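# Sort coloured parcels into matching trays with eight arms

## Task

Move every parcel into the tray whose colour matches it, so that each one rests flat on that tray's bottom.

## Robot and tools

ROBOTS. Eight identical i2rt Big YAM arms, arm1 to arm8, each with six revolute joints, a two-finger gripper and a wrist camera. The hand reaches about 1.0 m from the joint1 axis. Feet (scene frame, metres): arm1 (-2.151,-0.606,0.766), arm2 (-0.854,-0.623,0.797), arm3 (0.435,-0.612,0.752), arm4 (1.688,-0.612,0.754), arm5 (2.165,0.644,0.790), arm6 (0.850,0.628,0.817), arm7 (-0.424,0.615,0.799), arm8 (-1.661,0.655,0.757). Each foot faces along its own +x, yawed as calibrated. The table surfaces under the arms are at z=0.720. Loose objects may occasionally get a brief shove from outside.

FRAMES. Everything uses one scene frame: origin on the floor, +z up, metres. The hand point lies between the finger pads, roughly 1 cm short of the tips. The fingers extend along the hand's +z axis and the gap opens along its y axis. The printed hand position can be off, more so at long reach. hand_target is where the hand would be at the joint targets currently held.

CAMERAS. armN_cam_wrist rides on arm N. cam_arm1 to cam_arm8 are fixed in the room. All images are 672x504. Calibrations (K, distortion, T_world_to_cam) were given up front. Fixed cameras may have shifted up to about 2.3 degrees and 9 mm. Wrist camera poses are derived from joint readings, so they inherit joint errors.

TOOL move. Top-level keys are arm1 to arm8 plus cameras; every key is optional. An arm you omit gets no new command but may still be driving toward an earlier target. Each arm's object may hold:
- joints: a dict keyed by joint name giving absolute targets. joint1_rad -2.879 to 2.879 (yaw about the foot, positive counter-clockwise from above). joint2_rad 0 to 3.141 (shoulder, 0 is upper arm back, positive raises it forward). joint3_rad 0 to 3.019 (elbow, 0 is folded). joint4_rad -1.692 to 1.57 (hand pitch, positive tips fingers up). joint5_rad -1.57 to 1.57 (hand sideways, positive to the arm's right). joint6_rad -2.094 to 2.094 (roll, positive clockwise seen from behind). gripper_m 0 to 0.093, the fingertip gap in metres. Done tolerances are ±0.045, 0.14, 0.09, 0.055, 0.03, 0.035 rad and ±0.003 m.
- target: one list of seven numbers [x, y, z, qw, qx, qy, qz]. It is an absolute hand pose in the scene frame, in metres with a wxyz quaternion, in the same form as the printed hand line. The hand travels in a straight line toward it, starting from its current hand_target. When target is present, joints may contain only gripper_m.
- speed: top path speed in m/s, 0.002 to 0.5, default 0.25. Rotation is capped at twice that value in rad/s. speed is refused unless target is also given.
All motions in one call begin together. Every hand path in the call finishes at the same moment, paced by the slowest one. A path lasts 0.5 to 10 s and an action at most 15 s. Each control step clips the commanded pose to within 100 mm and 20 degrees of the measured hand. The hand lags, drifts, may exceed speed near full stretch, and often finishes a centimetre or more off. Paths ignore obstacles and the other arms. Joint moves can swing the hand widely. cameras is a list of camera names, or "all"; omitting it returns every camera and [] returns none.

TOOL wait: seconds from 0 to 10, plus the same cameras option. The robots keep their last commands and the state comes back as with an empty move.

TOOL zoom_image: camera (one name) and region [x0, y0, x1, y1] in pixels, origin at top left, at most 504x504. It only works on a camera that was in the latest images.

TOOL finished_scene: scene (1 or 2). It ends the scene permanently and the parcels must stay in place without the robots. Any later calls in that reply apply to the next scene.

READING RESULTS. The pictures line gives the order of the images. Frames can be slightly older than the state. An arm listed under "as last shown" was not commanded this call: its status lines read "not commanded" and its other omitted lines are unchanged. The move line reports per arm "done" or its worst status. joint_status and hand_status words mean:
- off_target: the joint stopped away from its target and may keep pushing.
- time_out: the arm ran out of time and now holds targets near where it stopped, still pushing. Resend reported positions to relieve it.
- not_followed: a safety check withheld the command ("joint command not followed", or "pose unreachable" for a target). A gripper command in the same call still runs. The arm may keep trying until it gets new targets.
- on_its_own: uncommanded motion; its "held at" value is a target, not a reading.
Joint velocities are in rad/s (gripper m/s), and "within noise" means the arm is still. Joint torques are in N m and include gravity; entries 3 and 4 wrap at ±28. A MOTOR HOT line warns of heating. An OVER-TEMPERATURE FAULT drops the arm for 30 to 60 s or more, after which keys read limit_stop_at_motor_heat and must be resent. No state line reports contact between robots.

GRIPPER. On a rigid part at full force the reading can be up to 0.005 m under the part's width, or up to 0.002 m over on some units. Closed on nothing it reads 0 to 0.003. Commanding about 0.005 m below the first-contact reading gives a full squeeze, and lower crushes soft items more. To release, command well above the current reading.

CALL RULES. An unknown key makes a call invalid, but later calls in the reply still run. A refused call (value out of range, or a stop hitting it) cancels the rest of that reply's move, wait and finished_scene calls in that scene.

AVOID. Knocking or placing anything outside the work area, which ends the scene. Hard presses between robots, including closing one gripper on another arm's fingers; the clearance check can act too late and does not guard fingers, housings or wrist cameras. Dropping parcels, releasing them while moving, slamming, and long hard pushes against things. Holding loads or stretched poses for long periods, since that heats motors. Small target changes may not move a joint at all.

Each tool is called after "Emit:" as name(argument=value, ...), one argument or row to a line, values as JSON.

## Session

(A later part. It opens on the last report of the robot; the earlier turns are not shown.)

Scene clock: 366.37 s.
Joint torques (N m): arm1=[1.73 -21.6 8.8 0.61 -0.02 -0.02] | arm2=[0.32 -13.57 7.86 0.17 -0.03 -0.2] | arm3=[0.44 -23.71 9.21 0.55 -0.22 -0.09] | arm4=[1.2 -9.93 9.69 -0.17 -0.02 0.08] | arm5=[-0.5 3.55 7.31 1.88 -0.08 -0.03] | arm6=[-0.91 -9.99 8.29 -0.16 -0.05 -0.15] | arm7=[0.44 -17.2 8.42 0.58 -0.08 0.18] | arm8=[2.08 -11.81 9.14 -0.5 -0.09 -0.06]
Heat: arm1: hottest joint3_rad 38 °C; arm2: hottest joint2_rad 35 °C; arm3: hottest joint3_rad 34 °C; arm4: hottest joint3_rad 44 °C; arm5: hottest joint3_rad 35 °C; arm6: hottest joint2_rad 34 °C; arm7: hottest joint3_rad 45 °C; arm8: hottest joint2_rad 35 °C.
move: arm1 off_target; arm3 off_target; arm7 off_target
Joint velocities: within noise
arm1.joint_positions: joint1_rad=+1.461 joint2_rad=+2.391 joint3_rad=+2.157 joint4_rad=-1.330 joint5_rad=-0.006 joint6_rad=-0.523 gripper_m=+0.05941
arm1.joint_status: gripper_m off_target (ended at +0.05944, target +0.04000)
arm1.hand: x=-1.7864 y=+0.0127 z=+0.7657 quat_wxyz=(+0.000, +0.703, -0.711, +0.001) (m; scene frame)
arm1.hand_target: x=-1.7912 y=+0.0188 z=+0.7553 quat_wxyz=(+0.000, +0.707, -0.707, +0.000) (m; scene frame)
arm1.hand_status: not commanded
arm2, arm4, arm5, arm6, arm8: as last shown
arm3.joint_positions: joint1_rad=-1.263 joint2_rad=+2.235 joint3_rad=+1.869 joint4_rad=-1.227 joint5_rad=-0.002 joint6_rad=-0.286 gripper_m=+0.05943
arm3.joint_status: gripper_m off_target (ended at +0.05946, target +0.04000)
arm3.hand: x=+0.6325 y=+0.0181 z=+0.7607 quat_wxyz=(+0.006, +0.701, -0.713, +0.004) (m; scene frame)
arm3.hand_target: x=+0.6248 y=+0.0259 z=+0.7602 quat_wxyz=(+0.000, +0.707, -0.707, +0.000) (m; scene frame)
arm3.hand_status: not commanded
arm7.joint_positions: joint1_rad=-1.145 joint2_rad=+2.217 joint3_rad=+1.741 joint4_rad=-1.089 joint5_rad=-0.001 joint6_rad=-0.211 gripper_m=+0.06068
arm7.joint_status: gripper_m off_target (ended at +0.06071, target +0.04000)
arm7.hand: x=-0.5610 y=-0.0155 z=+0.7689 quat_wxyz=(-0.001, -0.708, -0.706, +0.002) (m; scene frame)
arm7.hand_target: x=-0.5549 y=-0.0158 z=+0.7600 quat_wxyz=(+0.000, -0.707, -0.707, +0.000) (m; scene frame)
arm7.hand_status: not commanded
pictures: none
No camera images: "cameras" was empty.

Emit:
move(
  arm1={"target":[-1.941,-0.242,1.0,0,-0.7071,0.7071,0],"speed":0.2},
  arm7={"target":[-0.516,0.205,1.0,0,0.7071,0.7071,0],"speed":0.2},
  arm3={"target":[0.559,-0.211,1.0,0,-0.7071,0.7071,0],"speed":0.2},
  cameras=[],
)

Emit:
move(
  arm1={"joints":{"joint1_rad":-1.536,"joint6_rad":0.24}},
  arm7={"joints":{"joint1_rad":2.148,"joint6_rad":0.096}},
  arm3={"joints":{"joint1_rad":2.114,"joint6_rad":-0.105}},
  arm5={"joints":{"joint1_rad":0.72,"joint2_rad":1.3,"joint3_rad":1.3,"joint4_rad":-1.5,"joint5_rad":0,"joint6_rad":0.4}},
  cameras=["cam_arm1","cam_arm7","cam_arm3"],
)

Scene clock: 394.77 s.
Joint torques (N m): arm1=[1.61 -10.29 8.01 -0.14 -0.02 -0.06] | arm2=[0.26 -13.57 7.84 0.17 -0.03 -0.2] | arm3=[-0.56 -14.62 9.43 -0.28 -0.21 -0.21] | arm4=[1.2 -9.93 9.69 -0.17 -0.02 0.08] | arm5=[-0.67 2.78 7.45 1.81 -0.07 -0.02] | arm6=[-0.91 -9.88 8.31 -0.16 -0.05 -0.15] | arm7=[-0.97 -10.52 8.94 -0.27 -0.07 0.03] | arm8=[1.9 -11.75 9.14 -0.54 -0.09 -0.08]
Heat: arm1: hottest joint3_rad 37 °C; arm2: hottest joint2_rad 34 °C; arm3: hottest joint2_rad 34 °C; arm4: hottest joint3_rad 44 °C; arm5: hottest joint3_rad 35 °C; arm6: hottest joint2_rad 34 °C; arm7: hottest joint3_rad 41 °C; arm8: hottest joint2_rad 34 °C.
move: arm1 done; arm3 done; arm7 done
Joint velocities: within noise
arm1.joint_positions: joint1_rad=+1.461 joint2_rad=+1.427 joint3_rad=+1.356 joint4_rad=-1.467 joint5_rad=-0.006 joint6_rad=-0.523 gripper_m=+0.05941
arm1.joint_status: not commanded
arm1.hand: x=-1.9371 y=-0.2386 z=+1.0053 quat_wxyz=(-0.013, +0.703, -0.711, -0.002) (m; scene frame)
arm1.hand_target: x=-1.9410 y=-0.2420 z=+1.0001 quat_wxyz=(+0.000, +0.707, -0.707, +0.000) (m; scene frame)
arm1.hand_status: done (0.007 m and 1.6 deg from the pose sent, 0.379 m and 0.6 deg at the start)
arm2, arm4, arm6, arm8: as last shown
arm3.joint_positions: joint1_rad=-1.263 joint2_rad=+1.462 joint3_rad=+1.380 joint4_rad=-1.505 joint5_rad=-0.002 joint6_rad=-0.286 gripper_m=+0.05943
arm3.joint_status: not commanded
arm3.hand: x=+0.5610 y=-0.2078 z=+0.9920 quat_wxyz=(+0.003, +0.701, -0.713, +0.003) (m; scene frame)
arm3.hand_target: x=+0.5589 y=-0.2109 z=+0.9998 quat_wxyz=(+0.000, +0.707, -0.707, +0.000) (m; scene frame)
arm3.hand_status: done (0.009 m and 1.1 deg from the pose sent, 0.339 m and 1.3 deg at the start)
arm5.joint_positions: joint1_rad=-0.422 joint2_rad=+0.625 joint3_rad=+1.427 joint4_rad=-1.371 joint5_rad=+0.120 joint6_rad=-0.097 gripper_m=+0.09396
arm5.joint_status: not commanded
arm5.hand: x=+2.0004 y=+0.7998 z=+1.3402 quat_wxyz=(-0.234, +0.830, -0.279, -0.422) (m; scene frame)
arm5.hand_target: x=+2.0022 y=+0.7982 z=+1.3527 quat_wxyz=(-0.238, +0.823, -0.277, -0.434) (m; scene frame)
arm5.hand_status: not commanded
arm7.joint_positions: joint1_rad=-1.145 joint2_rad=+1.454 joint3_rad=+1.284 joint4_rad=-1.382 joint5_rad=-0.001 joint6_rad=-0.213 gripper_m=+0.06068
arm7.joint_status: not commanded
arm7.hand: x=-0.5144 y=+0.1978 z=+1.0019 quat_wxyz=(-0.004, -0.708, -0.707, +0.007) (m; scene frame)
arm7.hand_target: x=-0.5159 y=+0.2049 z=+1.0000 quat_wxyz=(+0.000, -0.707, -0.707, +0.000) (m; scene frame)
arm7.hand_status: done (0.008 m and 0.9 deg from the pose sent, 0.323 m and 0.3 deg at the start)
pictures: none
No camera images: "cameras" was empty.

Scene clock: 397.33 s.
Joint torques (N m): arm1=[0.97 -11.05 7.98 -0.05 0.08 0.05] | arm2=[0.32 -13.57 7.84 0.17 -0.03 -0.2] | arm3=[0.15 -15.74 9.36 -0.31 -0.16 0.11] | arm4=[1.2 -9.93 9.68 -0.17 -0.02 0.09] | arm5=[-0.56 -8.41 7.98 -0.14 -0.09 0.05] | arm6=[-0.91 -9.88 8.32 -0.17 -0.05 -0.14] | arm7=[-0.09 -11.4 8.92 -0.25 -0.02 0.2] | arm8=[2.02 -11.69 9.17 -0.54 -0.08 -0.08]
Heat: arm1: hottest joint3_rad 37 °C; arm2: hottest joint2_rad 34 °C; arm3: hottest joint2_rad 34 °C; arm4: hottest joint3_rad 44 °C; arm5: hottest joint3_rad 36 °C; arm6: hottest joint2_rad 34 °C; arm7: hottest joint3_rad 41 °C; arm8: hottest joint2_rad 34 °C.
move: arm1 done; arm3 done; arm5 done; arm7 done
Joint velocities: within noise
arm1.joint_positions: joint1_rad=-1.530 joint2_rad=+1.439 joint3_rad=+1.356 joint4_rad=-1.467 joint5_rad=-0.007 joint6_rad=+0.233 gripper_m=+0.05946
arm1.joint_status: all done
arm1.hand: x=-2.3102 y=-0.9982 z=+1.0068 quat_wxyz=(-0.015, -0.888, -0.459, +0.006) (m; scene frame)
arm1.hand_target: x=-2.3102 y=-0.9915 z=+1.0065 quat_wxyz=(-0.011, -0.891, -0.454, +0.001) (m; scene frame)
arm1.hand_status: not commanded
arm2, arm4, arm6, arm8: as last shown
arm3.joint_positions: joint1_rad=+2.106 joint2_rad=+1.471 joint3_rad=+1.380 joint4_rad=-1.505 joint5_rad=-0.003 joint6_rad=-0.119 gripper_m=+0.05926
arm3.joint_status: all done
arm3.hand: x=+0.4020 y=-1.0376 z=+0.9824 quat_wxyz=(-0.007, +0.691, +0.722, +0.015) (m; scene frame)
arm3.hand_target: x=+0.4057 y=-1.0334 z=+0.9942 quat_wxyz=(-0.001, +0.694, +0.720, +0.008) (m; scene frame)
arm3.hand_status: not commanded
arm5.joint_positions: joint1_rad=+0.716 joint2_rad=+1.315 joint3_rad=+1.283 joint4_rad=-1.490 joint5_rad=+0.000 joint6_rad=+0.390 gripper_m=+0.09398
arm5.joint_status: all done
arm5.hand: x=+1.8173 y=+0.4736 z=+1.0443 quat_wxyz=(+0.007, +0.999, +0.032, -0.020) (m; scene frame)
arm5.hand_target: x=+1.8180 y=+0.4722 z=+1.0564 quat_wxyz=(+0.012, +0.999, +0.029, -0.030) (m; scene frame)
arm5.hand_status: not commanded
arm7.joint_positions: joint1_rad=+2.145 joint2_rad=+1.464 joint3_rad=+1.284 joint4_rad=-1.382 joint5_rad=-0.002 joint6_rad=+0.088 gripper_m=+0.06068
arm7.joint_status: all done
arm7.hand: x=-0.3956 y=+1.0403 z=+1.0004 quat_wxyz=(-0.003, +0.651, -0.759, -0.005) (m; scene frame)
arm7.hand_target: x=-0.3971 y=+1.0331 z=+1.0022 quat_wxyz=(-0.001, +0.649, -0.761, -0.002) (m; scene frame)
arm7.hand_status: not commanded
pictures: cam_arm1, cam_arm3, cam_arm7

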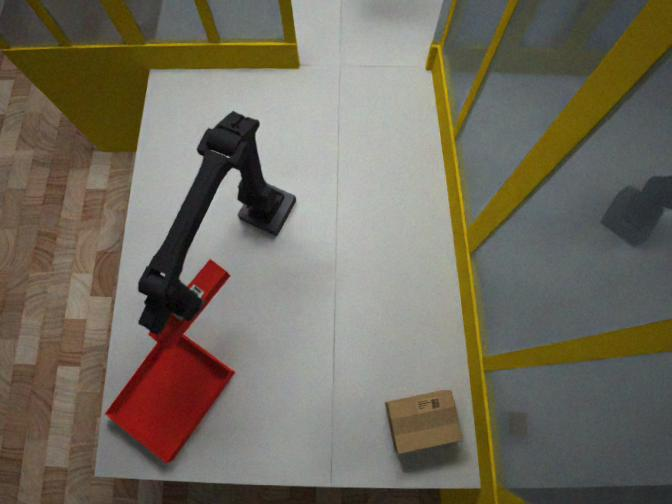

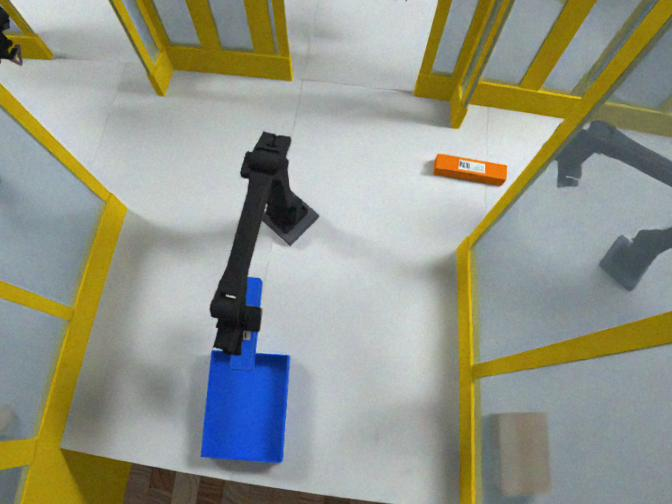

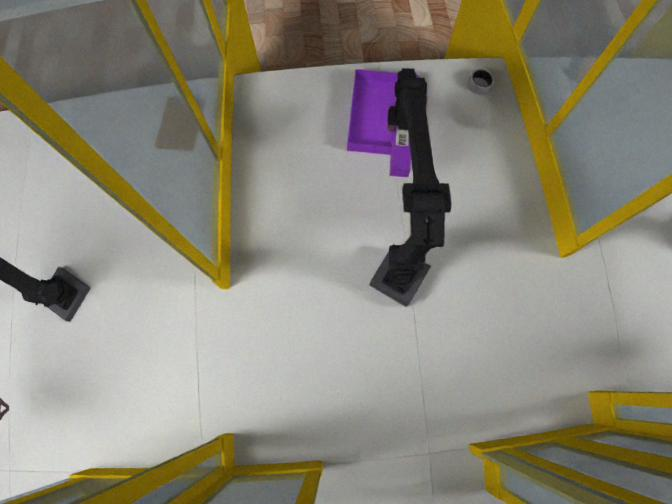

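Emit:
move(
  arm1={"target":[-2.416,-1.257,0.885,0,0.891,0.454,0]},
  arm7={"target":[-0.382,1.307,0.885,0,-0.6494,0.7604,0]},
  arm3={"target":[0.387,-1.307,0.885,0,0.6947,0.7193,0]},
  cameras=["cam_arm1","cam_arm7","cam_arm3","arm1_cam_wrist","arm7_cam_wrist","arm3_cam_wrist"],
)

Scene clock: 415.23 s.
Joint torques (N m): arm1=[1.73 -20.25 12.66 -0.12 0.21 0.08] | arm2=[0.26 -13.57 7.84 0.17 -0.03 -0.2] | arm3=[0.26 -24.18 14.42 -0.16 0.03 0.13] | arm4=[1.2 -9.93 9.69 -0.17 -0.02 0.08] | arm5=[-0.97 -9.23 7.99 -0.09 -0.07 0.01] | arm6=[-0.85 -9.93 8.29 -0.17 -0.06 -0.15] | arm7=[0.15 -17.67 15.35 -0.38 0.04 0.2] | arm8=[1.9 -11.69 9.16 -0.57 -0.09 -0.08]
Heat: arm1: hottest joint3_rad 37 °C; arm2: hottest joint2_rad 34 °C; arm3: hottest joint2_rad 34 °C; arm4: hottest joint3_rad 44 °C; arm5: hottest joint3_rad 37 °C; arm6: hottest joint2_rad 34 °C; arm7: hottest joint3_rad 42 °C; arm8: hottest joint2_rad 34 °C.
move: arm1 off_target; arm3 off_target; arm7 off_target
Joint velocities: within noise
arm1.joint_positions: joint1_rad=-1.530 joint2_rad=+2.269 joint3_rad=+2.210 joint4_rad=-1.537 joint5_rad=+0.004 joint6_rad=+0.237 gripper_m=+0.05946
arm1.joint_status: not commanded
arm1.hand: x=-2.4113 y=-1.2467 z=+0.8800 quat_wxyz=(+0.005, -0.889, -0.458, -0.008) (m; scene frame)
arm1.hand_target: x=-2.4158 y=-1.2564 z=+0.8850 quat_wxyz=(-0.001, -0.891, -0.454, +0.001) (m; scene frame)
arm1.hand_status: off_target (0.012 m and 1.1 deg from the pose sent, 0.305 m and 2.0 deg at the start)
arm2, arm4, arm5, arm6, arm8: as last shown
arm3.joint_positions: joint1_rad=+2.106 joint2_rad=+2.238 joint3_rad=+2.182 joint4_rad=-1.550 joint5_rad=+0.001 joint6_rad=-0.117 gripper_m=+0.05926
arm3.joint_status: not commanded
arm3.hand: x=+0.3826 y=-1.2927 z=+0.8666 quat_wxyz=(-0.011, +0.692, +0.722, +0.017) (m; scene frame)
arm3.hand_target: x=+0.3870 y=-1.3059 z=+0.8852 quat_wxyz=(+0.001, +0.695, +0.719, -0.001) (m; scene frame)
arm3.hand_status: off_target (0.024 m and 2.4 deg from the pose sent, 0.287 m and 2.0 deg at the start)
arm5.hand_target: x=+1.8180 y=+0.4721 z=+1.0564 quat_wxyz=(+0.012, +0.999, +0.030, -0.030) (m; scene frame)
arm7.joint_positions: joint1_rad=+2.145 joint2_rad=+2.239 joint3_rad=+2.060 joint4_rad=-1.428 joint5_rad=-0.002 joint6_rad=+0.089 gripper_m=+0.06068
arm7.joint_status: not commanded
arm7.hand: x=-0.3793 y=+1.2898 z=+0.8729 quat_wxyz=(+0.013, +0.650, -0.760, +0.011) (m; scene frame)
arm7.hand_target: x=-0.3822 y=+1.3060 z=+0.8853 quat_wxyz=(-0.001, +0.650, -0.760, -0.001) (m; scene frame)
arm7.hand_status: off_target (0.021 m and 1.9 deg from the pose sent, 0.291 m and 0.7 deg at the start)
pictures: arm1_cam_wrist, arm3_cam_wrist, arm7_cam_wrist, cam_arm1, cam_arm3, cam_arm7
camera_calibration:
arm1_cam_wrist: T_world_to_cam=[[-0.804562, 0.593859, -0.00340909, -1.19565], [0.478317, 0.651406, 0.588967, 1.45181], [0.351984, 0.47223, -0.80815, 2.27529], [0, 0, 0, 1]] pos_world=[-2.45727, -1.31013, 0.979629]
arm3_cam_wrist: T_world_to_cam=[[-0.99932, -0.0368759, 0.00068836, 0.332912], [-0.0286755, 0.788559, 0.614291, 0.503838], [-0.0231954, 0.613853, -0.78908, 1.6102], [0, 0, 0, 1]] pos_world=[0.384483, -1.37345, 0.960842]
arm7_cam_wrist: T_world_to_cam=[[0.990284, -0.138408, 0.0134749, 0.539246], [-0.118919, -0.792626, 0.597999, 0.461554], [-0.0720871, -0.593791, -0.801384, 1.55935], [0, 0, 0, 1]] pos_world=[-0.36671, 1.3664, 0.966359]

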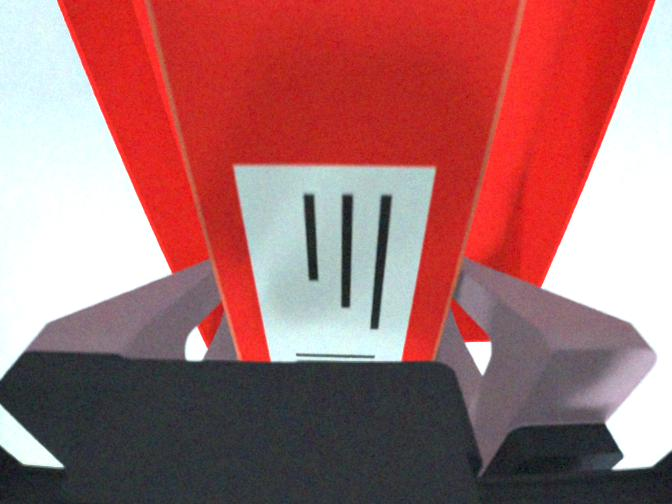

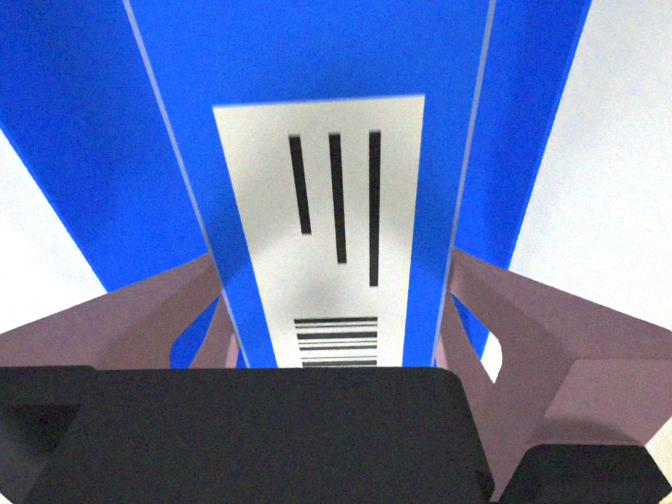

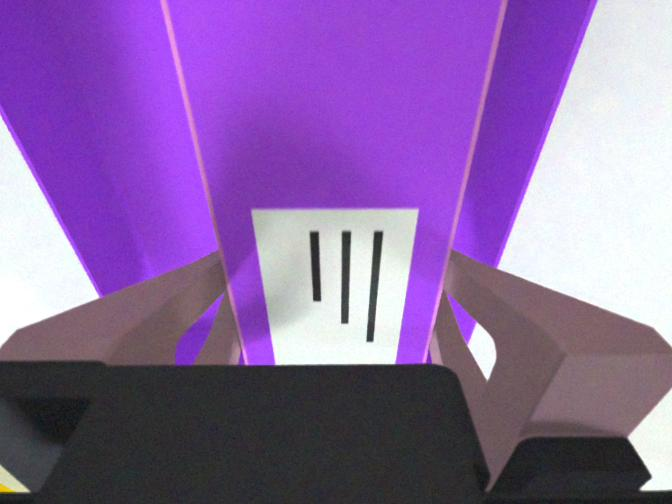

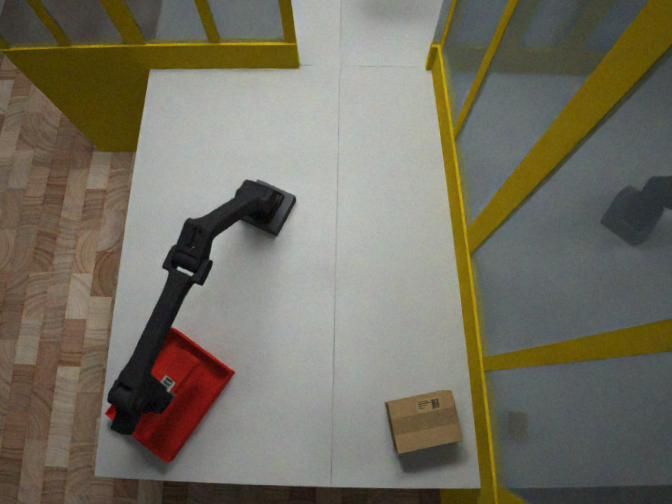

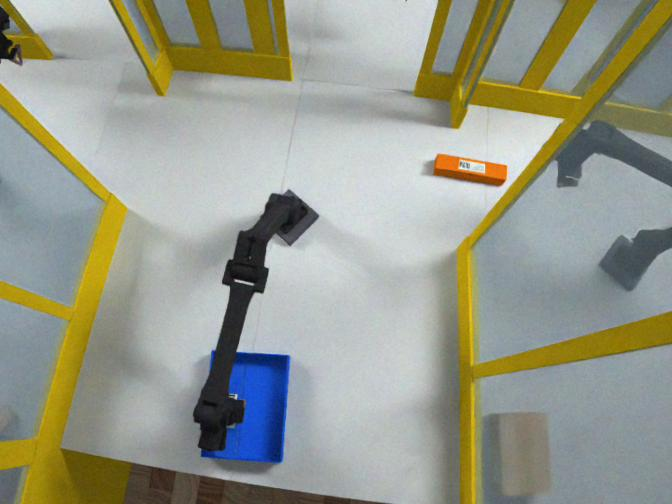

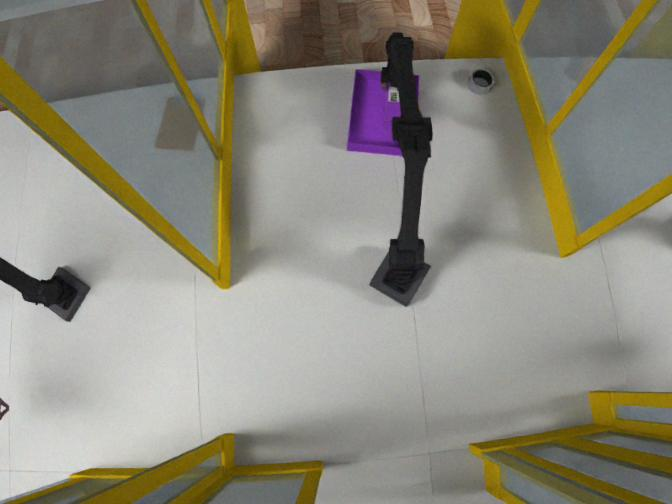

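Emit:
move(
  arm1={"target":[-2.416,-1.257,0.763,0,0.891,0.454,0],"speed":0.12},
  arm7={"target":[-0.392,1.307,0.767,0,-0.6494,0.7604,0],"speed":0.12},
  arm3={"target":[0.400,-1.307,0.768,0,0.6947,0.7193,0],"speed":0.12},
  cameras=["arm1_cam_wrist","arm7_cam_wrist","arm3_cam_wrist"],
)

Scene clock: 436.60 s.
Joint torques (N m): arm1=[1.38 -21.19 7.84 0.79 0.2 0.06] | arm2=[0.26 -13.63 7.84 0.18 -0.03 -0.2] | arm3=[0.56 -24.88 9.2 0.58 0.02 0.13] | arm4=[1.26 -9.93 9.69 -0.17 -0.02 0.08] | arm5=[-0.44 -9.35 7.91 0.06 -0.1 0.01] | arm6=[-0.97 -9.93 8.29 -0.14 -0.05 -0.15] | arm7=[0.62 -18.73 8.96 0.53 0.05 0.19] | arm8=[1.96 -11.63 9.21 -0.61 -0.09 -0.06]
Heat: arm1: hottest joint3_rad 41 °C; arm2: hottest joint3_rad 34 °C; arm3: hottest joint2_rad 35 °C; arm4: hottest joint3_rad 43 °C; arm5: hottest joint3_rad 38 °C; arm6: hottest joint2_rad 34 °C; arm7: hottest joint3_rad 45 °C; arm8: hottest joint2_rad 34 °C.
move: arm1 off_target; arm3 done; arm7 off_target
Joint velocities: within noise
arm1.joint_positions: joint1_rad=-1.530 joint2_rad=+2.345 joint3_rad=+2.071 joint4_rad=-1.296 joint5_rad=+0.004 joint6_rad=+0.238 gripper_m=+0.05946
arm1.joint_status: not commanded
arm1.hand: x=-2.4150 y=-1.2575 z=+0.7760 quat_wxyz=(-0.004, -0.889, -0.457, +0.002) (m; scene frame)
arm1.hand_target: x=-2.4160 y=-1.2567 z=+0.7630 quat_wxyz=(+0.000, -0.891, -0.454, +0.000) (m; scene frame)
arm1.hand_status: off_target (0.013 m and 0.7 deg from the pose sent, 0.118 m and 1.1 deg at the start)
arm2, arm4, arm5, arm6, arm8: as last shown
arm3.joint_positions: joint1_rad=+2.120 joint2_rad=+2.301 joint3_rad=+2.033 joint4_rad=-1.314 joint5_rad=+0.001 joint6_rad=-0.100 gripper_m=+0.05926
arm3.joint_status: not commanded
arm3.hand: x=+0.3919 y=-1.3013 z=+0.7677 quat_wxyz=(-0.004, +0.694, +0.720, +0.008) (m; scene frame)
arm3.hand_target: x=+0.4000 y=-1.3068 z=+0.7681 quat_wxyz=(+0.000, +0.695, +0.719, +0.000) (m; scene frame)
arm3.hand_status: done (0.010 m and 1.0 deg from the pose sent, 0.101 m and 2.4 deg at the start)
arm7.joint_positions: joint1_rad=+2.157 joint2_rad=+2.345 joint3_rad=+1.989 joint4_rad=-1.214 joint5_rad=-0.002 joint6_rad=+0.104 gripper_m=+0.06068
arm7.joint_status: not commanded
arm7.hand: x=-0.3862 y=+1.3072 z=+0.7759 quat_wxyz=(+0.000, +0.649, -0.761, -0.002) (m; scene frame)
arm7.hand_target: x=-0.3920 y=+1.3069 z=+0.7670 quat_wxyz=(+0.000, +0.649, -0.760, +0.000) (m; scene frame)
arm7.hand_status: off_target (0.011 m and 0.3 deg from the pose sent, 0.108 m and 2.0 deg at the start)
pictures: arm1_cam_wrist, arm3_cam_wrist, arm7_cam_wrist
camera_calibration:
arm1_cam_wrist: T_world_to_cam=[[-0.804306, 0.594139, -0.00954125, -1.18676], [0.484497, 0.665006, 0.568357, 1.56993], [0.344028, 0.45251, -0.822727, 2.16492], [0, 0, 0, 1]] pos_world=[-2.45994, -1.31856, 0.877537]
arm3_cam_wrist: T_world_to_cam=[[-0.99945, -0.0329227, 0.00399771, 0.344684], [-0.0240759, 0.803164, 0.595271, 0.603425], [-0.0228088, 0.594848, -0.803515, 1.52385], [0, 0, 0, 1]] pos_world=[0.393779, -1.37976, 0.863858]
arm7_cam_wrist: T_world_to_cam=[[0.989877, -0.141521, 0.0106982, 0.555835], [-0.122515, -0.814015, 0.567776, 0.582632], [-0.0716438, -0.563339, -0.823114, 1.46862], [0, 0, 0, 1]] pos_world=[-0.37361, 1.38027, 0.872095]

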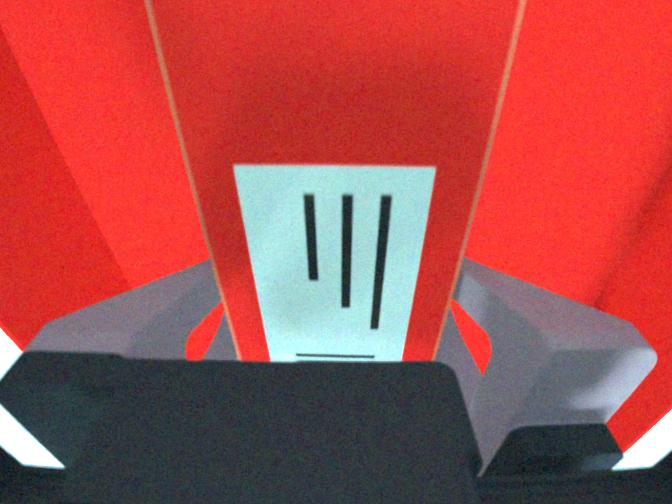

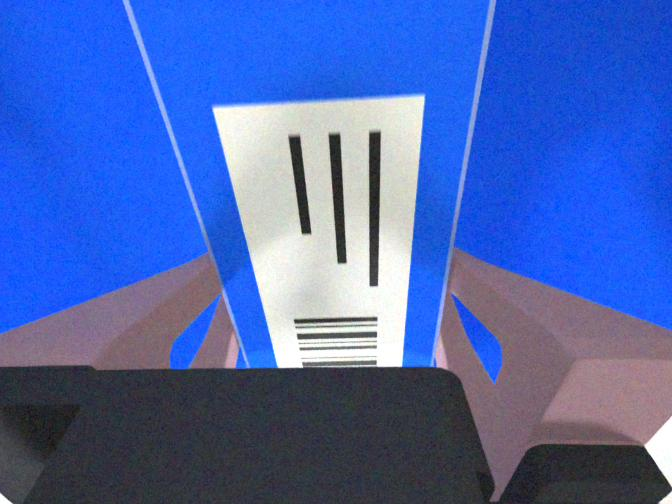

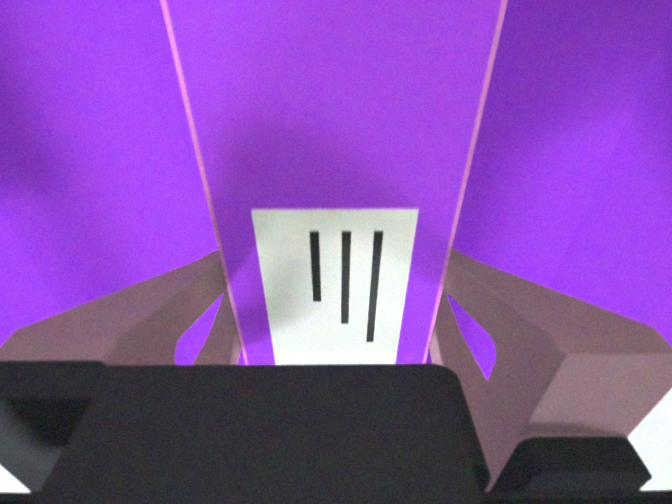

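Emit:
move(
  arm1={"target":[-2.416,-1.257,0.753,0,0.891,0.454,0],"speed":0.1},
  arm7={"target":[-0.392,1.307,0.761,0,-0.6494,0.7604,0],"speed":0.1},
  arm3={"target":[0.400,-1.307,0.762,0,0.6947,0.7193,0],"speed":0.1},
  cameras=[],
)

Emit:
move(
  arm1={"joints":{"gripper_m":0.09}},
  arm7={"joints":{"gripper_m":0.09}},
  arm3={"joints":{"gripper_m":0.09}},
  cameras=[],
)

Emit:
move(
  arm1={"target":[-2.416,-1.257,0.88,0,0.891,0.454,0]},
  arm7={"target":[-0.392,1.307,0.88,0,-0.6494,0.7604,0]},
  arm3={"target":[0.400,-1.307,0.88,0,0.6947,0.7193,0]},
  cameras=[],
)

Emit:
move(
  arm1={"target":[-2.31,-0.995,1.0,0,0.891,0.454,0],"speed":0.3},
  arm7={"target":[-0.396,1.035,1.0,0,-0.6494,0.7604,0],"speed":0.3},
  arm3={"target":[0.402,-1.035,1.0,0,0.6947,0.7193,0],"speed":0.3},
  cameras=[],
)

Emit:
move(
  arm3={"joints":{"joint1_rad":-2.1,"joint6_rad":0.45}},
  arm1={"joints":{"joint1_rad":0}},
  arm7={"joints":{"joint1_rad":0.8}},
  cameras=["cam_arm1","cam_arm7","cam_arm3"],
)

Scene clock: 459.83 s.
Joint torques (N m): arm1=[1.08 -20.54 7.51 0.87 0.18 0.08] | arm2=[0.26 -13.57 7.84 0.17 -0.03 -0.2] | arm3=[0.62 -24.53 8.75 0.61 0.03 0.12] | arm4=[1.26 -9.93 9.69 -0.17 -0.02 0.08] | arm5=[-0.32 -9.35 7.9 -0.01 -0.09 0.02] | arm6=[-0.97 -9.93 8.29 -0.17 -0.05 -0.15] | arm7=[0.38 -18.2 8.5 0.57 0.06 0.19] | arm8=[1.96 -11.69 9.25 -0.54 -0.08 -0.06]
Heat: arm1: hottest joint3_rad 38 °C; arm2: hottest joint3_rad 34 °C; arm3: hottest joint2_rad 35 °C; arm4: hottest joint3_rad 43 °C; arm5: hottest joint3_rad 38 °C; arm6: hottest joint3_rad 34 °C; arm7: hottest joint3_rad 43 °C; arm8: hottest joint2_rad 33 °C.
move: arm1 off_target; arm3 done; arm7 off_target
Joint velocities: within noise
arm1.joint_positions: joint1_rad=-1.530 joint2_rad=+2.347 joint3_rad=+2.065 joint4_rad=-1.277 joint5_rad=+0.004 joint6_rad=+0.238 gripper_m=+0.05946
arm1.joint_status: not commanded
arm1.hand: x=-2.4159 y=-1.2598 z=+0.7726 quat_wxyz=(-0.007, -0.889, -0.457, +0.006) (m; scene frame)
arm1.hand_target: x=-2.4159 y=-1.2565 z=+0.7533 quat_wxyz=(+0.000, -0.891, -0.454, +0.000) (m; scene frame)
arm1.hand_status: off_target (0.020 m and 1.2 deg from the pose sent, 0.023 m and 0.7 deg at the start)
arm2.joint_positions: joint1_rad=-1.346 joint2_rad=+1.458 joint3_rad=+1.288 joint4_rad=-1.387 joint5_rad=+0.000 joint6_rad=-0.422 gripper_m=+0.09292
arm2.joint_status: not commanded
arm2.hand: x=-0.6734 y=-0.2369 z=+1.0015 quat_wxyz=(-0.007, +0.702, -0.712, -0.003) (m; scene frame)
arm2.hand_target: x=-0.6750 y=-0.2399 z=+1.0000 quat_wxyz=(+0.000, +0.707, -0.707, +0.000) (m; scene frame)
arm2.hand_status: not commanded
arm3.joint_positions: joint1_rad=+2.120 joint2_rad=+2.301 joint3_rad=+2.033 joint4_rad=-1.302 joint5_rad=+0.001 joint6_rad=-0.099 gripper_m=+0.05926
arm3.joint_status: not commanded
arm3.hand: x=+0.3917 y=-1.3042 z=+0.7676 quat_wxyz=(+0.000, +0.694, +0.720, +0.003) (m; scene frame)
arm3.hand_target: x=+0.4000 y=-1.3068 z=+0.7621 quat_wxyz=(+0.000, +0.695, +0.719, +0.000) (m; scene frame)
arm3.hand_status: done (0.010 m and 0.4 deg from the pose sent, 0.011 m and 1.0 deg at the start)
arm4.joint_positions: joint1_rad=+1.791 joint2_rad=+1.449 joint3_rad=+1.391 joint4_rad=-1.501 joint5_rad=+0.011 joint6_rad=-0.392 gripper_m=+0.09290
arm4.joint_status: not commanded
arm4.hand: x=+1.2977 y=-0.4410 z=+1.0031 quat_wxyz=(-0.002, +1.000, -0.004, -0.009) (m; scene frame)
arm4.hand_target: x=+1.3000 y=-0.4470 z=+1.0001 quat_wxyz=(+0.000, +1.000, +0.000, +0.000) (m; scene frame)
arm4.hand_status: not commanded
arm5: as last shown
arm6.joint_positions: joint1_rad=-1.296 joint2_rad=+1.477 joint3_rad=+1.235 joint4_rad=-1.336 joint5_rad=+0.001 joint6_rad=-0.341 gripper_m=+0.09288
arm6.joint_status: not commanded
arm6.hand: x=+0.7076 y=+0.2300 z=+0.9939 quat_wxyz=(+0.002, -0.708, -0.706, -0.002) (m; scene frame)
arm6.hand_target: x=+0.7070 y=+0.2325 z=+1.0000 quat_wxyz=(+0.000, -0.707, -0.707, +0.000) (m; scene frame)
arm6.hand_status: not commanded
arm7.joint_positions: joint1_rad=+2.157 joint2_rad=+2.345 joint3_rad=+1.989 joint4_rad=-1.204 joint5_rad=-0.002 joint6_rad=+0.104 gripper_m=+0.06068
arm7.joint_status: not commanded
arm7.hand: x=-0.3861 y=+1.3098 z=+0.7759 quat_wxyz=(-0.004, +0.649, -0.761, -0.006) (m; scene frame)
arm7.hand_target: x=-0.3920 y=+1.3067 z=+0.7611 quat_wxyz=(+0.000, +0.649, -0.760, +0.000) (m; scene frame)
arm7.hand_status: off_target (0.016 m and 0.8 deg from the pose sent, 0.016 m and 0.3 deg at the start)
arm8.joint_positions: joint1_rad=+0.398 joint2_rad=+1.445 joint3_rad=+1.377 joint4_rad=-1.492 joint5_rad=+0.000 joint6_rad=-0.203 gripper_m=+0.09292
arm8.joint_status: not commanded
arm8.hand: x=-1.7495 y=+0.2393 z=+1.0009 quat_wxyz=(-0.003, -0.709, -0.705, +0.005) (m; scene frame)
arm8.hand_target: x=-1.7480 y=+0.2430 z=+0.9999 quat_wxyz=(+0.000, -0.707, -0.707, +0.000) (m; scene frame)
arm8.hand_status: not commanded
pictures: none
No camera images: "cameras" was empty.

Scene clock: 460.47 s.
Joint torques (N m): arm1=[1.49 -20.25 7.56 0.85 0.19 0.07] | arm2=[0.26 -13.57 7.84 0.17 -0.04 -0.2] | arm3=[0.56 -24.53 8.75 0.64 0.01 0.13] | arm4=[1.26 -9.93 9.69 -0.17 -0.02 0.08] | arm5=[-0.26 -8.94 7.79 0.02 -0.11 0.03] | arm6=[-0.85 -9.93 8.28 -0.17 -0.05 -0.15] | arm7=[0.5 -18.26 8.54 0.53 0.06 0.2] | arm8=[2.02 -11.87 9.18 -0.46 -0.1 -0.07]
Heat: arm1: hottest joint3_rad 38 °C; arm2: hottest joint3_rad 34 °C; arm3: hottest joint2_rad 35 °C; arm4: hottest joint3_rad 43 °C; arm5: hottest joint3_rad 38 °C; arm6: hottest joint3_rad 34 °C; arm7: hottest joint3_rad 42 °C; arm8: hottest joint2_rad 33 °C.
move: arm1 done; arm3 done; arm7 done
Joint velocities: within noise
arm1.joint_positions: joint1_rad=-1.530 joint2_rad=+2.347 joint3_rad=+2.065 joint4_rad=-1.277 joint5_rad=+0.004 joint6_rad=+0.238 gripper_m=+0.08980
arm1.joint_status: all done
arm1.hand: x=-2.4159 y=-1.2599 z=+0.7726 quat_wxyz=(-0.008, -0.889, -0.457, +0.007) (m; scene frame)
arm1.hand_target: x=-2.4159 y=-1.2566 z=+0.7533 quat_wxyz=(+0.000, -0.891, -0.454, +0.000) (m; scene frame)
arm1.hand_status: not commanded
arm2, arm4, arm5, arm6, arm8: as last shown
arm3.joint_positions: joint1_rad=+2.120 joint2_rad=+2.301 joint3_rad=+2.033 joint4_rad=-1.302 joint5_rad=+0.002 joint6_rad=-0.099 gripper_m=+0.08988
arm3.joint_status: all done
arm3.hand: x=+0.3917 y=-1.3042 z=+0.7676 quat_wxyz=(+0.000, +0.694, +0.720, +0.003) (m; scene frame)
arm3.hand_target: x=+0.4000 y=-1.3068 z=+0.7621 quat_wxyz=(+0.000, +0.695, +0.719, +0.000) (m; scene frame)
arm3.hand_status: not commanded
arm7.joint_positions: joint1_rad=+2.157 joint2_rad=+2.345 joint3_rad=+1.989 joint4_rad=-1.204 joint5_rad=-0.002 joint6_rad=+0.104 gripper_m=+0.08985
arm7.joint_status: all done
arm7.hand: x=-0.3861 y=+1.3098 z=+0.7759 quat_wxyz=(-0.004, +0.649, -0.761, -0.006) (m; scene frame)
arm7.hand_target: x=-0.3920 y=+1.3067 z=+0.7611 quat_wxyz=(+0.000, +0.649, -0.760, +0.000) (m; scene frame)
arm7.hand_status: not commanded
pictures: none
No camera images: "cameras" was empty.

Scene clock: 461.97 s.
Joint torques (N m): arm1=[1.14 -20.13 11.99 -0.17 0.22 0.08] | arm2=[0.26 -13.57 7.84 0.17 -0.03 -0.2] | arm3=[0.62 -25.93 14.06 -0.47 -0.02 0.14] | arm4=[1.2 -9.93 9.68 -0.18 -0.02 0.08] | arm5=[-0.5 -8.53 7.9 0.03 -0.1 0.05] | arm6=[-0.91 -9.88 8.29 -0.17 -0.05 -0.15] | arm7=[0.38 -18.2 14.52 -0.39 0.03 0.2] | arm8=[1.96 -11.75 9.17 -0.5 -0.1 -0.06]
Heat: arm1: hottest joint3_rad 38 °C; arm2: hottest joint3_rad 34 °C; arm3: hottest joint2_rad 35 °C; arm4: hottest joint3_rad 43 °C; arm5: hottest joint3_rad 38 °C; arm6: hottest joint3_rad 34 °C; arm7: hottest joint3_rad 43 °C; arm8: hottest joint2_rad 33 °C.
move: arm1 done; arm3 off_target; arm7 off_target
Joint velocities: within noise
arm1.joint_positions: joint1_rad=-1.530 joint2_rad=+2.268 joint3_rad=+2.208 joint4_rad=-1.526 joint5_rad=+0.004 joint6_rad=+0.238 gripper_m=+0.08989
arm1.joint_status: not commanded
arm1.hand: x=-2.4123 y=-1.2489 z=+0.8799 quat_wxyz=(+0.001, -0.889, -0.457, -0.004) (m; scene frame)
arm1.hand_target: x=-2.4159 y=-1.2566 z=+0.8799 quat_wxyz=(+0.000, -0.891, -0.454, +0.000) (m; scene frame)
arm1.hand_status: done (0.009 m and 0.6 deg from the pose sent, 0.108 m and 1.2 deg at the start)
arm2, arm4, arm5, arm6, arm8: as last shown
arm3.joint_positions: joint1_rad=+2.120 joint2_rad=+2.254 joint3_rad=+2.165 joint4_rad=-1.534 joint5_rad=+0.002 joint6_rad=-0.099 gripper_m=+0.08997
arm3.joint_status: not commanded
arm3.hand: x=+0.3920 y=-1.2920 z=+0.8491 quat_wxyz=(-0.018, +0.693, +0.720, +0.024) (m; scene frame)
arm3.hand_target: x=+0.4001 y=-1.3053 z=+0.8801 quat_wxyz=(+0.001, +0.695, +0.719, +0.000) (m; scene frame)
arm3.hand_status: off_target (0.035 m and 3.4 deg from the pose sent, 0.113 m and 0.4 deg at the start; pose on its path clipped on 2 of 45 steps)
arm7.joint_positions: joint1_rad=+2.157 joint2_rad=+2.252 joint3_rad=+2.057 joint4_rad=-1.417 joint5_rad=-0.002 joint6_rad=+0.104 gripper_m=+0.08994
arm7.joint_status: not commanded
arm7.hand: x=-0.3870 y=+1.2915 z=+0.8634 quat_wxyz=(+0.014, +0.649, -0.761, +0.013) (m; scene frame)
arm7.hand_target: x=-0.3921 y=+1.3060 z=+0.8801 quat_wxyz=(+0.000, +0.649, -0.760, -0.001) (m; scene frame)
arm7.hand_status: off_target (0.023 m and 2.2 deg from the pose sent, 0.104 m and 0.8 deg at the start)
pictures: none
No camera images: "cameras" was empty.

Scene clock: 463.90 s.
Joint torques (N m): arm1=[1.79 -9.93 7.94 -0.17 0.2 0.11] | arm2=[0.26 -13.57 7.86 0.17 -0.03 -0.2] | arm3=[-1.38 -14.33 9.28 -0.29 0.02 -0.13] | arm4=[1.26 -9.93 9.68 -0.18 -0.02 0.09] | arm5=[-0.85 -9.11 7.87 -0.06 -0.11 0.04] | arm6=[-0.85 -9.93 8.31 -0.16 -0.05 -0.15] | arm7=[-1.08 -10.29 8.88 -0.25 0.05 0.04] | arm8=[1.73 -11.75 9.18 -0.54 -0.09 -0.06]
Heat: arm1: hottest joint3_rad 38 °C; arm2: hottest joint3_rad 34 °C; arm3: hottest joint2_rad 35 °C; arm4: hottest joint3_rad 43 °C; arm5: hottest joint3_rad 38 °C; arm6: hottest joint3_rad 34 °C; arm7: hottest joint3_rad 43 °C; arm8: hottest joint2_rad 33 °C.
move: arm1 done; arm3 done; arm7 done
Joint velocities: within noise
arm1.joint_positions: joint1_rad=-1.530 joint2_rad=+1.442 joint3_rad=+1.361 joint4_rad=-1.467 joint5_rad=+0.004 joint6_rad=+0.240 gripper_m=+0.08989
arm1.joint_status: not commanded
arm1.hand: x=-2.3127 y=-0.9990 z=+1.0073 quat_wxyz=(-0.011, -0.890, -0.456, +0.011) (m; scene frame)
arm1.hand_target: x=-2.3101 y=-0.9950 z=+1.0002 quat_wxyz=(+0.000, -0.891, -0.454, +0.000) (m; scene frame)
arm1.hand_status: done (0.009 m and 1.8 deg from the pose sent, 0.299 m and 0.6 deg at the start)
arm2, arm4, arm5, arm6, arm8: as last shown
arm3.joint_positions: joint1_rad=+2.120 joint2_rad=+1.452 joint3_rad=+1.392 joint4_rad=-1.505 joint5_rad=+0.002 joint6_rad=-0.099 gripper_m=+0.08997
arm3.joint_status: not commanded
arm3.hand: x=+0.4069 y=-1.0393 z=+0.9949 quat_wxyz=(+0.001, +0.694, +0.720, +0.001) (m; scene frame)
arm3.hand_target: x=+0.4021 y=-1.0350 z=+0.9999 quat_wxyz=(+0.000, +0.695, +0.719, +0.000) (m; scene frame)
arm3.hand_status: done (0.008 m and 0.3 deg from the pose sent, 0.298 m and 3.4 deg at the start)
arm7.joint_positions: joint1_rad=+2.156 joint2_rad=+1.459 joint3_rad=+1.288 joint4_rad=-1.382 joint5_rad=-0.002 joint6_rad=+0.102 gripper_m=+0.08994
arm7.joint_status: not commanded
arm7.hand: x=-0.4001 y=+1.0416 z=+1.0038 quat_wxyz=(-0.006, +0.650, -0.760, -0.008) (m; scene frame)
arm7.hand_target: x=-0.3961 y=+1.0350 z=+1.0000 quat_wxyz=(+0.000, +0.649, -0.760, +0.000) (m; scene frame)
arm7.hand_status: done (0.009 m and 1.2 deg from the pose sent, 0.291 m and 2.2 deg at the start)
pictures: none
No camera images: "cameras" was empty.

Scene clock: 466.70 s.
Joint torques (N m): arm1=[1.61 -10.23 7.84 -0.18 0.16 0.06] | arm2=[0.26 -13.57 7.84 0.17 -0.03 -0.2] | arm3=[-1.2 -15.68 9.31 -0.31 -0.06 0.11] | arm4=[1.2 -9.93 9.68 -0.17 -0.02 0.09] | arm5=[-0.09 -8.53 7.92 0.02 -0.09 0.06] | arm6=[-0.91 -9.93 8.31 -0.16 -0.05 -0.14] | arm7=[-0.67 -10.52 8.88 -0.28 -0.04 0.05] | arm8=[2.14 -11.52 9.14 -0.54 -0.08 -0.06]
Heat: arm1: hottest joint3_rad 37 °C; arm2: hottest joint3_rad 34 °C; arm3: hottest joint2_rad 35 °C; arm4: hottest joint3_rad 43 °C; arm5: hottest joint3_rad 38 °C; arm6: hottest joint3_rad 34 °C; arm7: hottest joint3_rad 42 °C; arm8: hottest joint2_rad 33 °C.
move: arm1 done; arm3 done; arm7 done
Joint velocities: within noise
arm1.joint_positions: joint1_rad=-0.007 joint2_rad=+1.448 joint3_rad=+1.361 joint4_rad=-1.467 joint5_rad=+0.006 joint6_rad=+0.242 gripper_m=+0.08990
arm1.joint_status: all done
arm1.hand: x=-1.7644 y=-0.7834 z=+1.0045 quat_wxyz=(-0.011, -0.330, -0.944, +0.008) (m; scene frame)
arm1.hand_target: x=-1.7681 y=-0.7788 z=+0.9998 quat_wxyz=(+0.001, -0.330, -0.944, +0.008) (m; scene frame)
arm1.hand_status: not commanded
arm2, arm4, arm5, arm6, arm8: as last shown
arm3.joint_positions: joint1_rad=-2.092 joint2_rad=+1.468 joint3_rad=+1.392 joint4_rad=-1.506 joint5_rad=+0.005 joint6_rad=+0.435 gripper_m=+0.09005
arm3.joint_status: all done
arm3.hand: x=+0.8226 y=-0.4322 z=+0.9943 quat_wxyz=(+0.001, +0.002, -1.000, +0.001) (m; scene frame)
arm3.hand_target: x=+0.8188 y=-0.4377 z=+1.0058 quat_wxyz=(-0.007, -0.010, -1.000, -0.002) (m; scene frame)
arm3.hand_status: not commanded
arm7.joint_positions: joint1_rad=+0.804 joint2_rad=+1.459 joint3_rad=+1.288 joint4_rad=-1.382 joint5_rad=+0.000 joint6_rad=+0.100 gripper_m=+0.08996
arm7.joint_status: all done
arm7.hand: x=-0.0013 y=+0.6838 z=+1.0027 quat_wxyz=(-0.009, +0.032, -0.999, -0.003) (m; scene frame)
arm7.hand_target: x=-0.0073 y=+0.6811 z=+0.9988 quat_wxyz=(+0.002, +0.034, -0.999, -0.001) (m; scene frame)
arm7.hand_status: not commanded
pictures: cam_arm1, cam_arm3, cam_arm7

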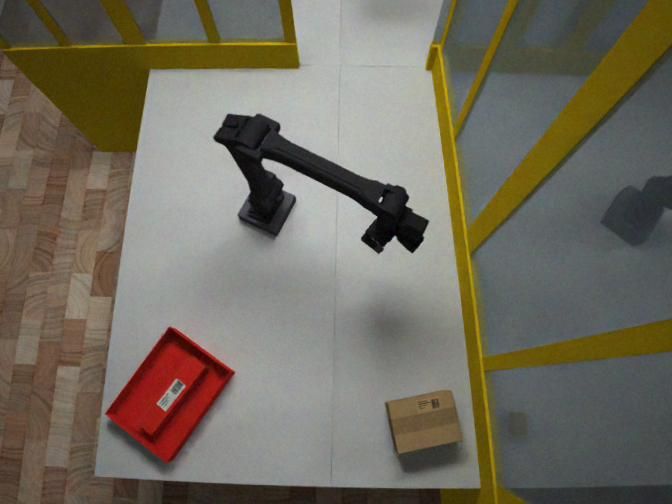

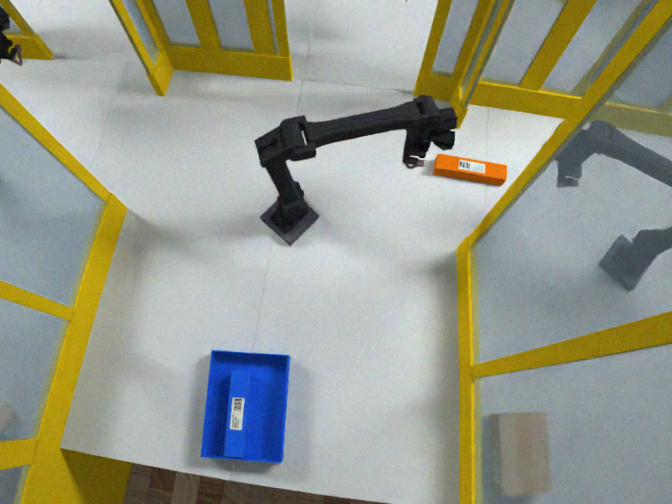

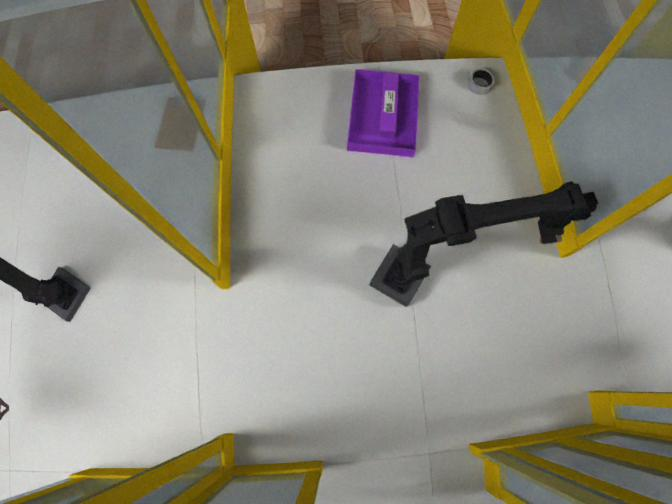

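Emit:
move(
  arm3={"target":[1.067,-0.336,0.885,0,0,1,0]},
  cameras=["arm3_cam_wrist"],
)

Scene clock: 504.43 s.
Joint torques (N m): arm1=[1.9 -10.4 7.8 -0.18 0.13 0.06] | arm2=[0.26 -13.57 7.86 0.17 -0.03 -0.2] | arm3=[-1.61 -23.94 14.17 -0.24 -0.11 -0.22] | arm4=[1.26 -9.93 9.68 -0.17 -0.02 0.08] | arm5=[-0.67 -9.05 7.99 0.06 -0.1 0.05] | arm6=[-0.85 -9.88 8.31 -0.14 -0.06 -0.15] | arm7=[-0.44 -10.46 8.87 -0.24 -0.02 0.05] | arm8=[2.14 -11.69 9.18 -0.58 -0.09 -0.07]
Heat: arm1: hottest joint3_rad 35 °C; arm2: hottest joint3_rad 34 °C; arm3: hottest joint2_rad 35 °C; arm4: hottest joint3_rad 44 °C; arm5: hottest joint3_rad 39 °C; arm6: hottest joint3_rad 34 °C; arm7: hottest joint3_rad 41 °C; arm8: hottest joint2_rad 33 °C.
move: arm3 off_target
Joint velocities: within noise
arm1, arm2, arm4, arm6, arm7, arm8: as last shown
arm3.joint_positions: joint1_rad=-2.104 joint2_rad=+2.227 joint3_rad=+2.145 joint4_rad=-1.533 joint5_rad=+0.005 joint6_rad=+0.430 gripper_m=+0.09005
arm3.joint_status: not commanded
arm3.hand: x=+1.0509 y=-0.3332 z=+0.8687 quat_wxyz=(+0.016, -0.001, -1.000, +0.008) (m; scene frame)
arm3.hand_target: x=+1.0660 y=-0.3365 z=+0.8851 quat_wxyz=(-0.001, +0.000, -1.000, +0.000) (m; scene frame)
arm3.hand_status: off_target (0.023 m and 2.1 deg from the pose sent, 0.284 m and 0.3 deg at the start)
arm5.joint_positions: joint1_rad=+0.716 joint2_rad=+1.315 joint3_rad=+1.283 joint4_rad=-1.490 joint5_rad=+0.000 joint6_rad=+0.390 gripper_m=+0.09398
arm5.joint_status: not commanded
arm5.hand: x=+1.8173 y=+0.4736 z=+1.0443 quat_wxyz=(+0.007, +0.999, +0.032, -0.020) (m; scene frame)
arm5.hand_target: x=+1.8180 y=+0.4721 z=+1.0564 quat_wxyz=(+0.012, +0.999, +0.030, -0.030) (m; scene frame)
arm5.hand_status: not commanded
pictures: arm3_cam_wrist
camera_calibration:
arm3_cam_wrist: T_world_to_cam=[[-0.00729987, -0.999621, 0.0265481, -0.349653], [-0.793666, 0.0219421, 0.607958, 0.319168], [-0.60831, -0.0166323, -0.793525, 1.4471], [0, 0, 0, 1]] pos_world=[1.13105, -0.332455, 0.963553]

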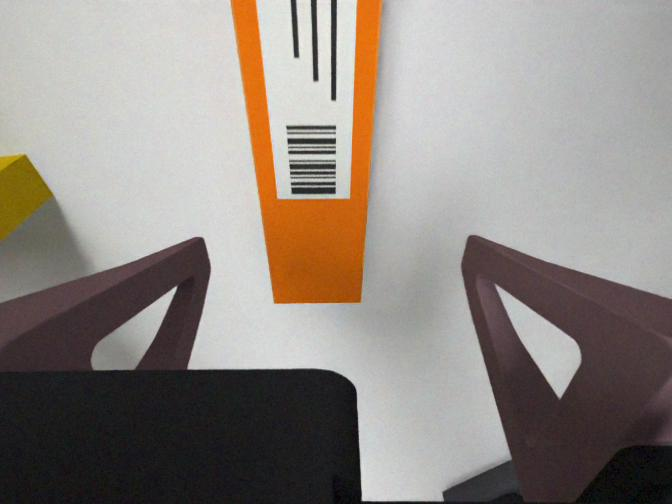

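Emit:
move(
  arm3={"target":[1.096,-0.325,0.885,0,0,1,0]},
  cameras=["arm3_cam_wrist"],
)

Emit:
move(
  arm3={"target":[1.094,-0.325,0.762,0,0,1,0],"speed":0.2},
  cameras=["arm3_cam_wrist","cam_arm3"],
)

Scene clock: 525.80 s.
Joint torques (N m): arm1=[1.9 -10.46 7.91 -0.14 0.16 0.09] | arm2=[0.26 -13.57 7.86 0.17 -0.03 -0.2] | arm3=[-1.67 -24.88 14.37 -0.17 -0.11 -0.21] | arm4=[1.26 -9.93 9.68 -0.17 -0.02 0.08] | arm5=[-0.91 -8.64 7.84 0.06 -0.08 0.02] | arm6=[-0.97 -9.88 8.29 -0.14 -0.05 -0.15] | arm7=[-0.62 -10.29 8.88 -0.28 -0.03 0.04] | arm8=[2.02 -11.63 9.2 -0.54 -0.08 -0.06]
Heat: arm1: hottest joint3_rad 34 °C; arm2: hottest joint3_rad 34 °C; arm3: hottest joint2_rad 34 °C; arm4: hottest joint3_rad 44 °C; arm5: hottest joint3_rad 39 °C; arm6: hottest joint3_rad 34 °C; arm7: hottest joint3_rad 41 °C; arm8: hottest joint2_rad 33 °C.
move: arm3 off_target
Joint velocities: within noise
arm1, arm2, arm4, arm5, arm6, arm7, arm8: as last shown
arm3.joint_positions: joint1_rad=-2.105 joint2_rad=+2.357 joint3_rad=+2.385 joint4_rad=-1.638 joint5_rad=+0.005 joint6_rad=+0.428 gripper_m=+0.09005
arm3.joint_status: not commanded
arm3.hand: x=+1.0818 y=-0.3204 z=+0.8718 quat_wxyz=(+0.014, -0.001, -1.000, +0.007) (m; scene frame)
arm3.hand_target: x=+1.0951 y=-0.3254 z=+0.8851 quat_wxyz=(-0.001, +0.000, -1.000, +0.000) (m; scene frame)
arm3.hand_status: off_target (0.020 m and 1.8 deg from the pose sent, 0.049 m and 2.1 deg at the start)
pictures: arm3_cam_wrist
camera_calibration:
arm3_cam_wrist: T_world_to_cam=[[-0.00664753, -0.999676, 0.0245523, -0.335673], [-0.796183, 0.0201464, 0.604721, 0.346368], [-0.60502, -0.0155282, -0.796059, 1.46757], [0, 0, 0, 1]] pos_world=[1.16145, -0.319754, 0.967056]

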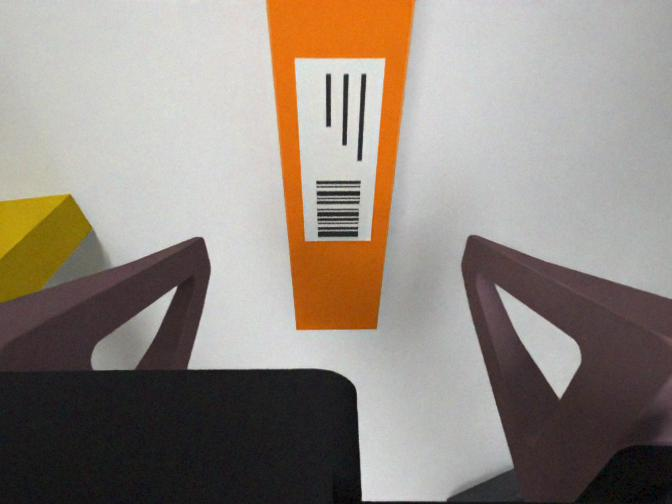

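Scene clock: 527.13 s.
Joint torques (N m): arm1=[1.67 -10.29 7.88 -0.01 0.15 0.08] | arm2=[0.32 -13.57 7.84 0.18 -0.03 -0.21] | arm3=[-1.79 -25 9.17 0.55 -0.11 -0.22] | arm4=[1.2 -9.93 9.69 -0.17 -0.02 0.08] | arm5=[-0.79 -8.88 7.97 -0.08 -0.09 0.04] | arm6=[-0.91 -9.93 8.29 -0.16 -0.05 -0.15] | arm7=[-0.67 -10.34 8.85 -0.29 -0.03 0.05] | arm8=[1.73 -11.52 9.11 -0.54 -0.09 -0.06]
Heat: arm1: hottest joint3_rad 34 °C; arm2: hottest joint3_rad 34 °C; arm3: hottest joint2_rad 34 °C; arm4: hottest joint3_rad 44 °C; arm5: hottest joint3_rad 39 °C; arm6: hottest joint3_rad 34 °C; arm7: hottest joint3_rad 41 °C; arm8: hottest joint2_rad 33 °C.
move: arm3 off_target
Joint velocities: within noise
arm1, arm2, arm4, arm5, arm6, arm7, arm8: as last shown
arm3.joint_positions: joint1_rad=-2.105 joint2_rad=+2.400 joint3_rad=+2.174 joint4_rad=-1.369 joint5_rad=+0.005 joint6_rad=+0.428 gripper_m=+0.09005
arm3.joint_status: not commanded
arm3.hand: x=+1.0854 y=-0.3184 z=+0.7619 quat_wxyz=(+0.007, -0.001, -1.000, +0.004) (m; scene frame)
arm3.hand_target: x=+1.0938 y=-0.3250 z=+0.7622 quat_wxyz=(+0.000, +0.000, -1.000, +0.000) (m; scene frame)
arm3.hand_status: off_target (0.011 m and 1.0 deg from the pose sent, 0.111 m and 1.9 deg at the start)
pictures: arm3_cam_wrist, cam_arm3
camera_calibration:
arm3_cam_wrist: T_world_to_cam=[[-0.00705609, -0.99981, 0.0181582, -0.325663], [-0.804509, 0.0164606, 0.593712, 0.431988], [-0.593899, -0.0104192, -0.804472, 1.3782], [0, 0, 0, 1]] pos_world=[1.16375, -0.318352, 0.858163]

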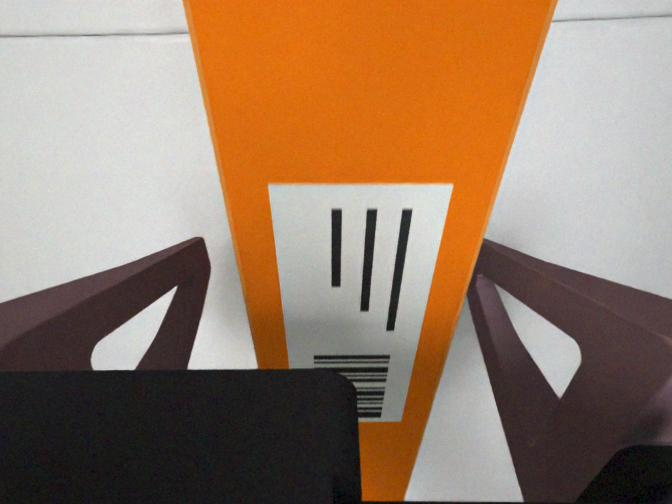

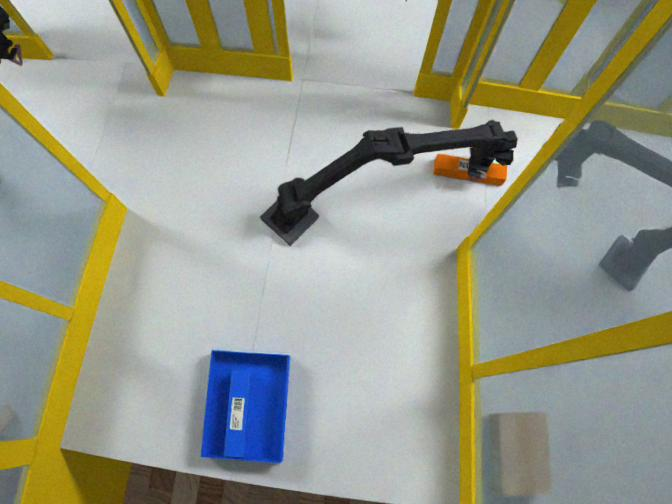

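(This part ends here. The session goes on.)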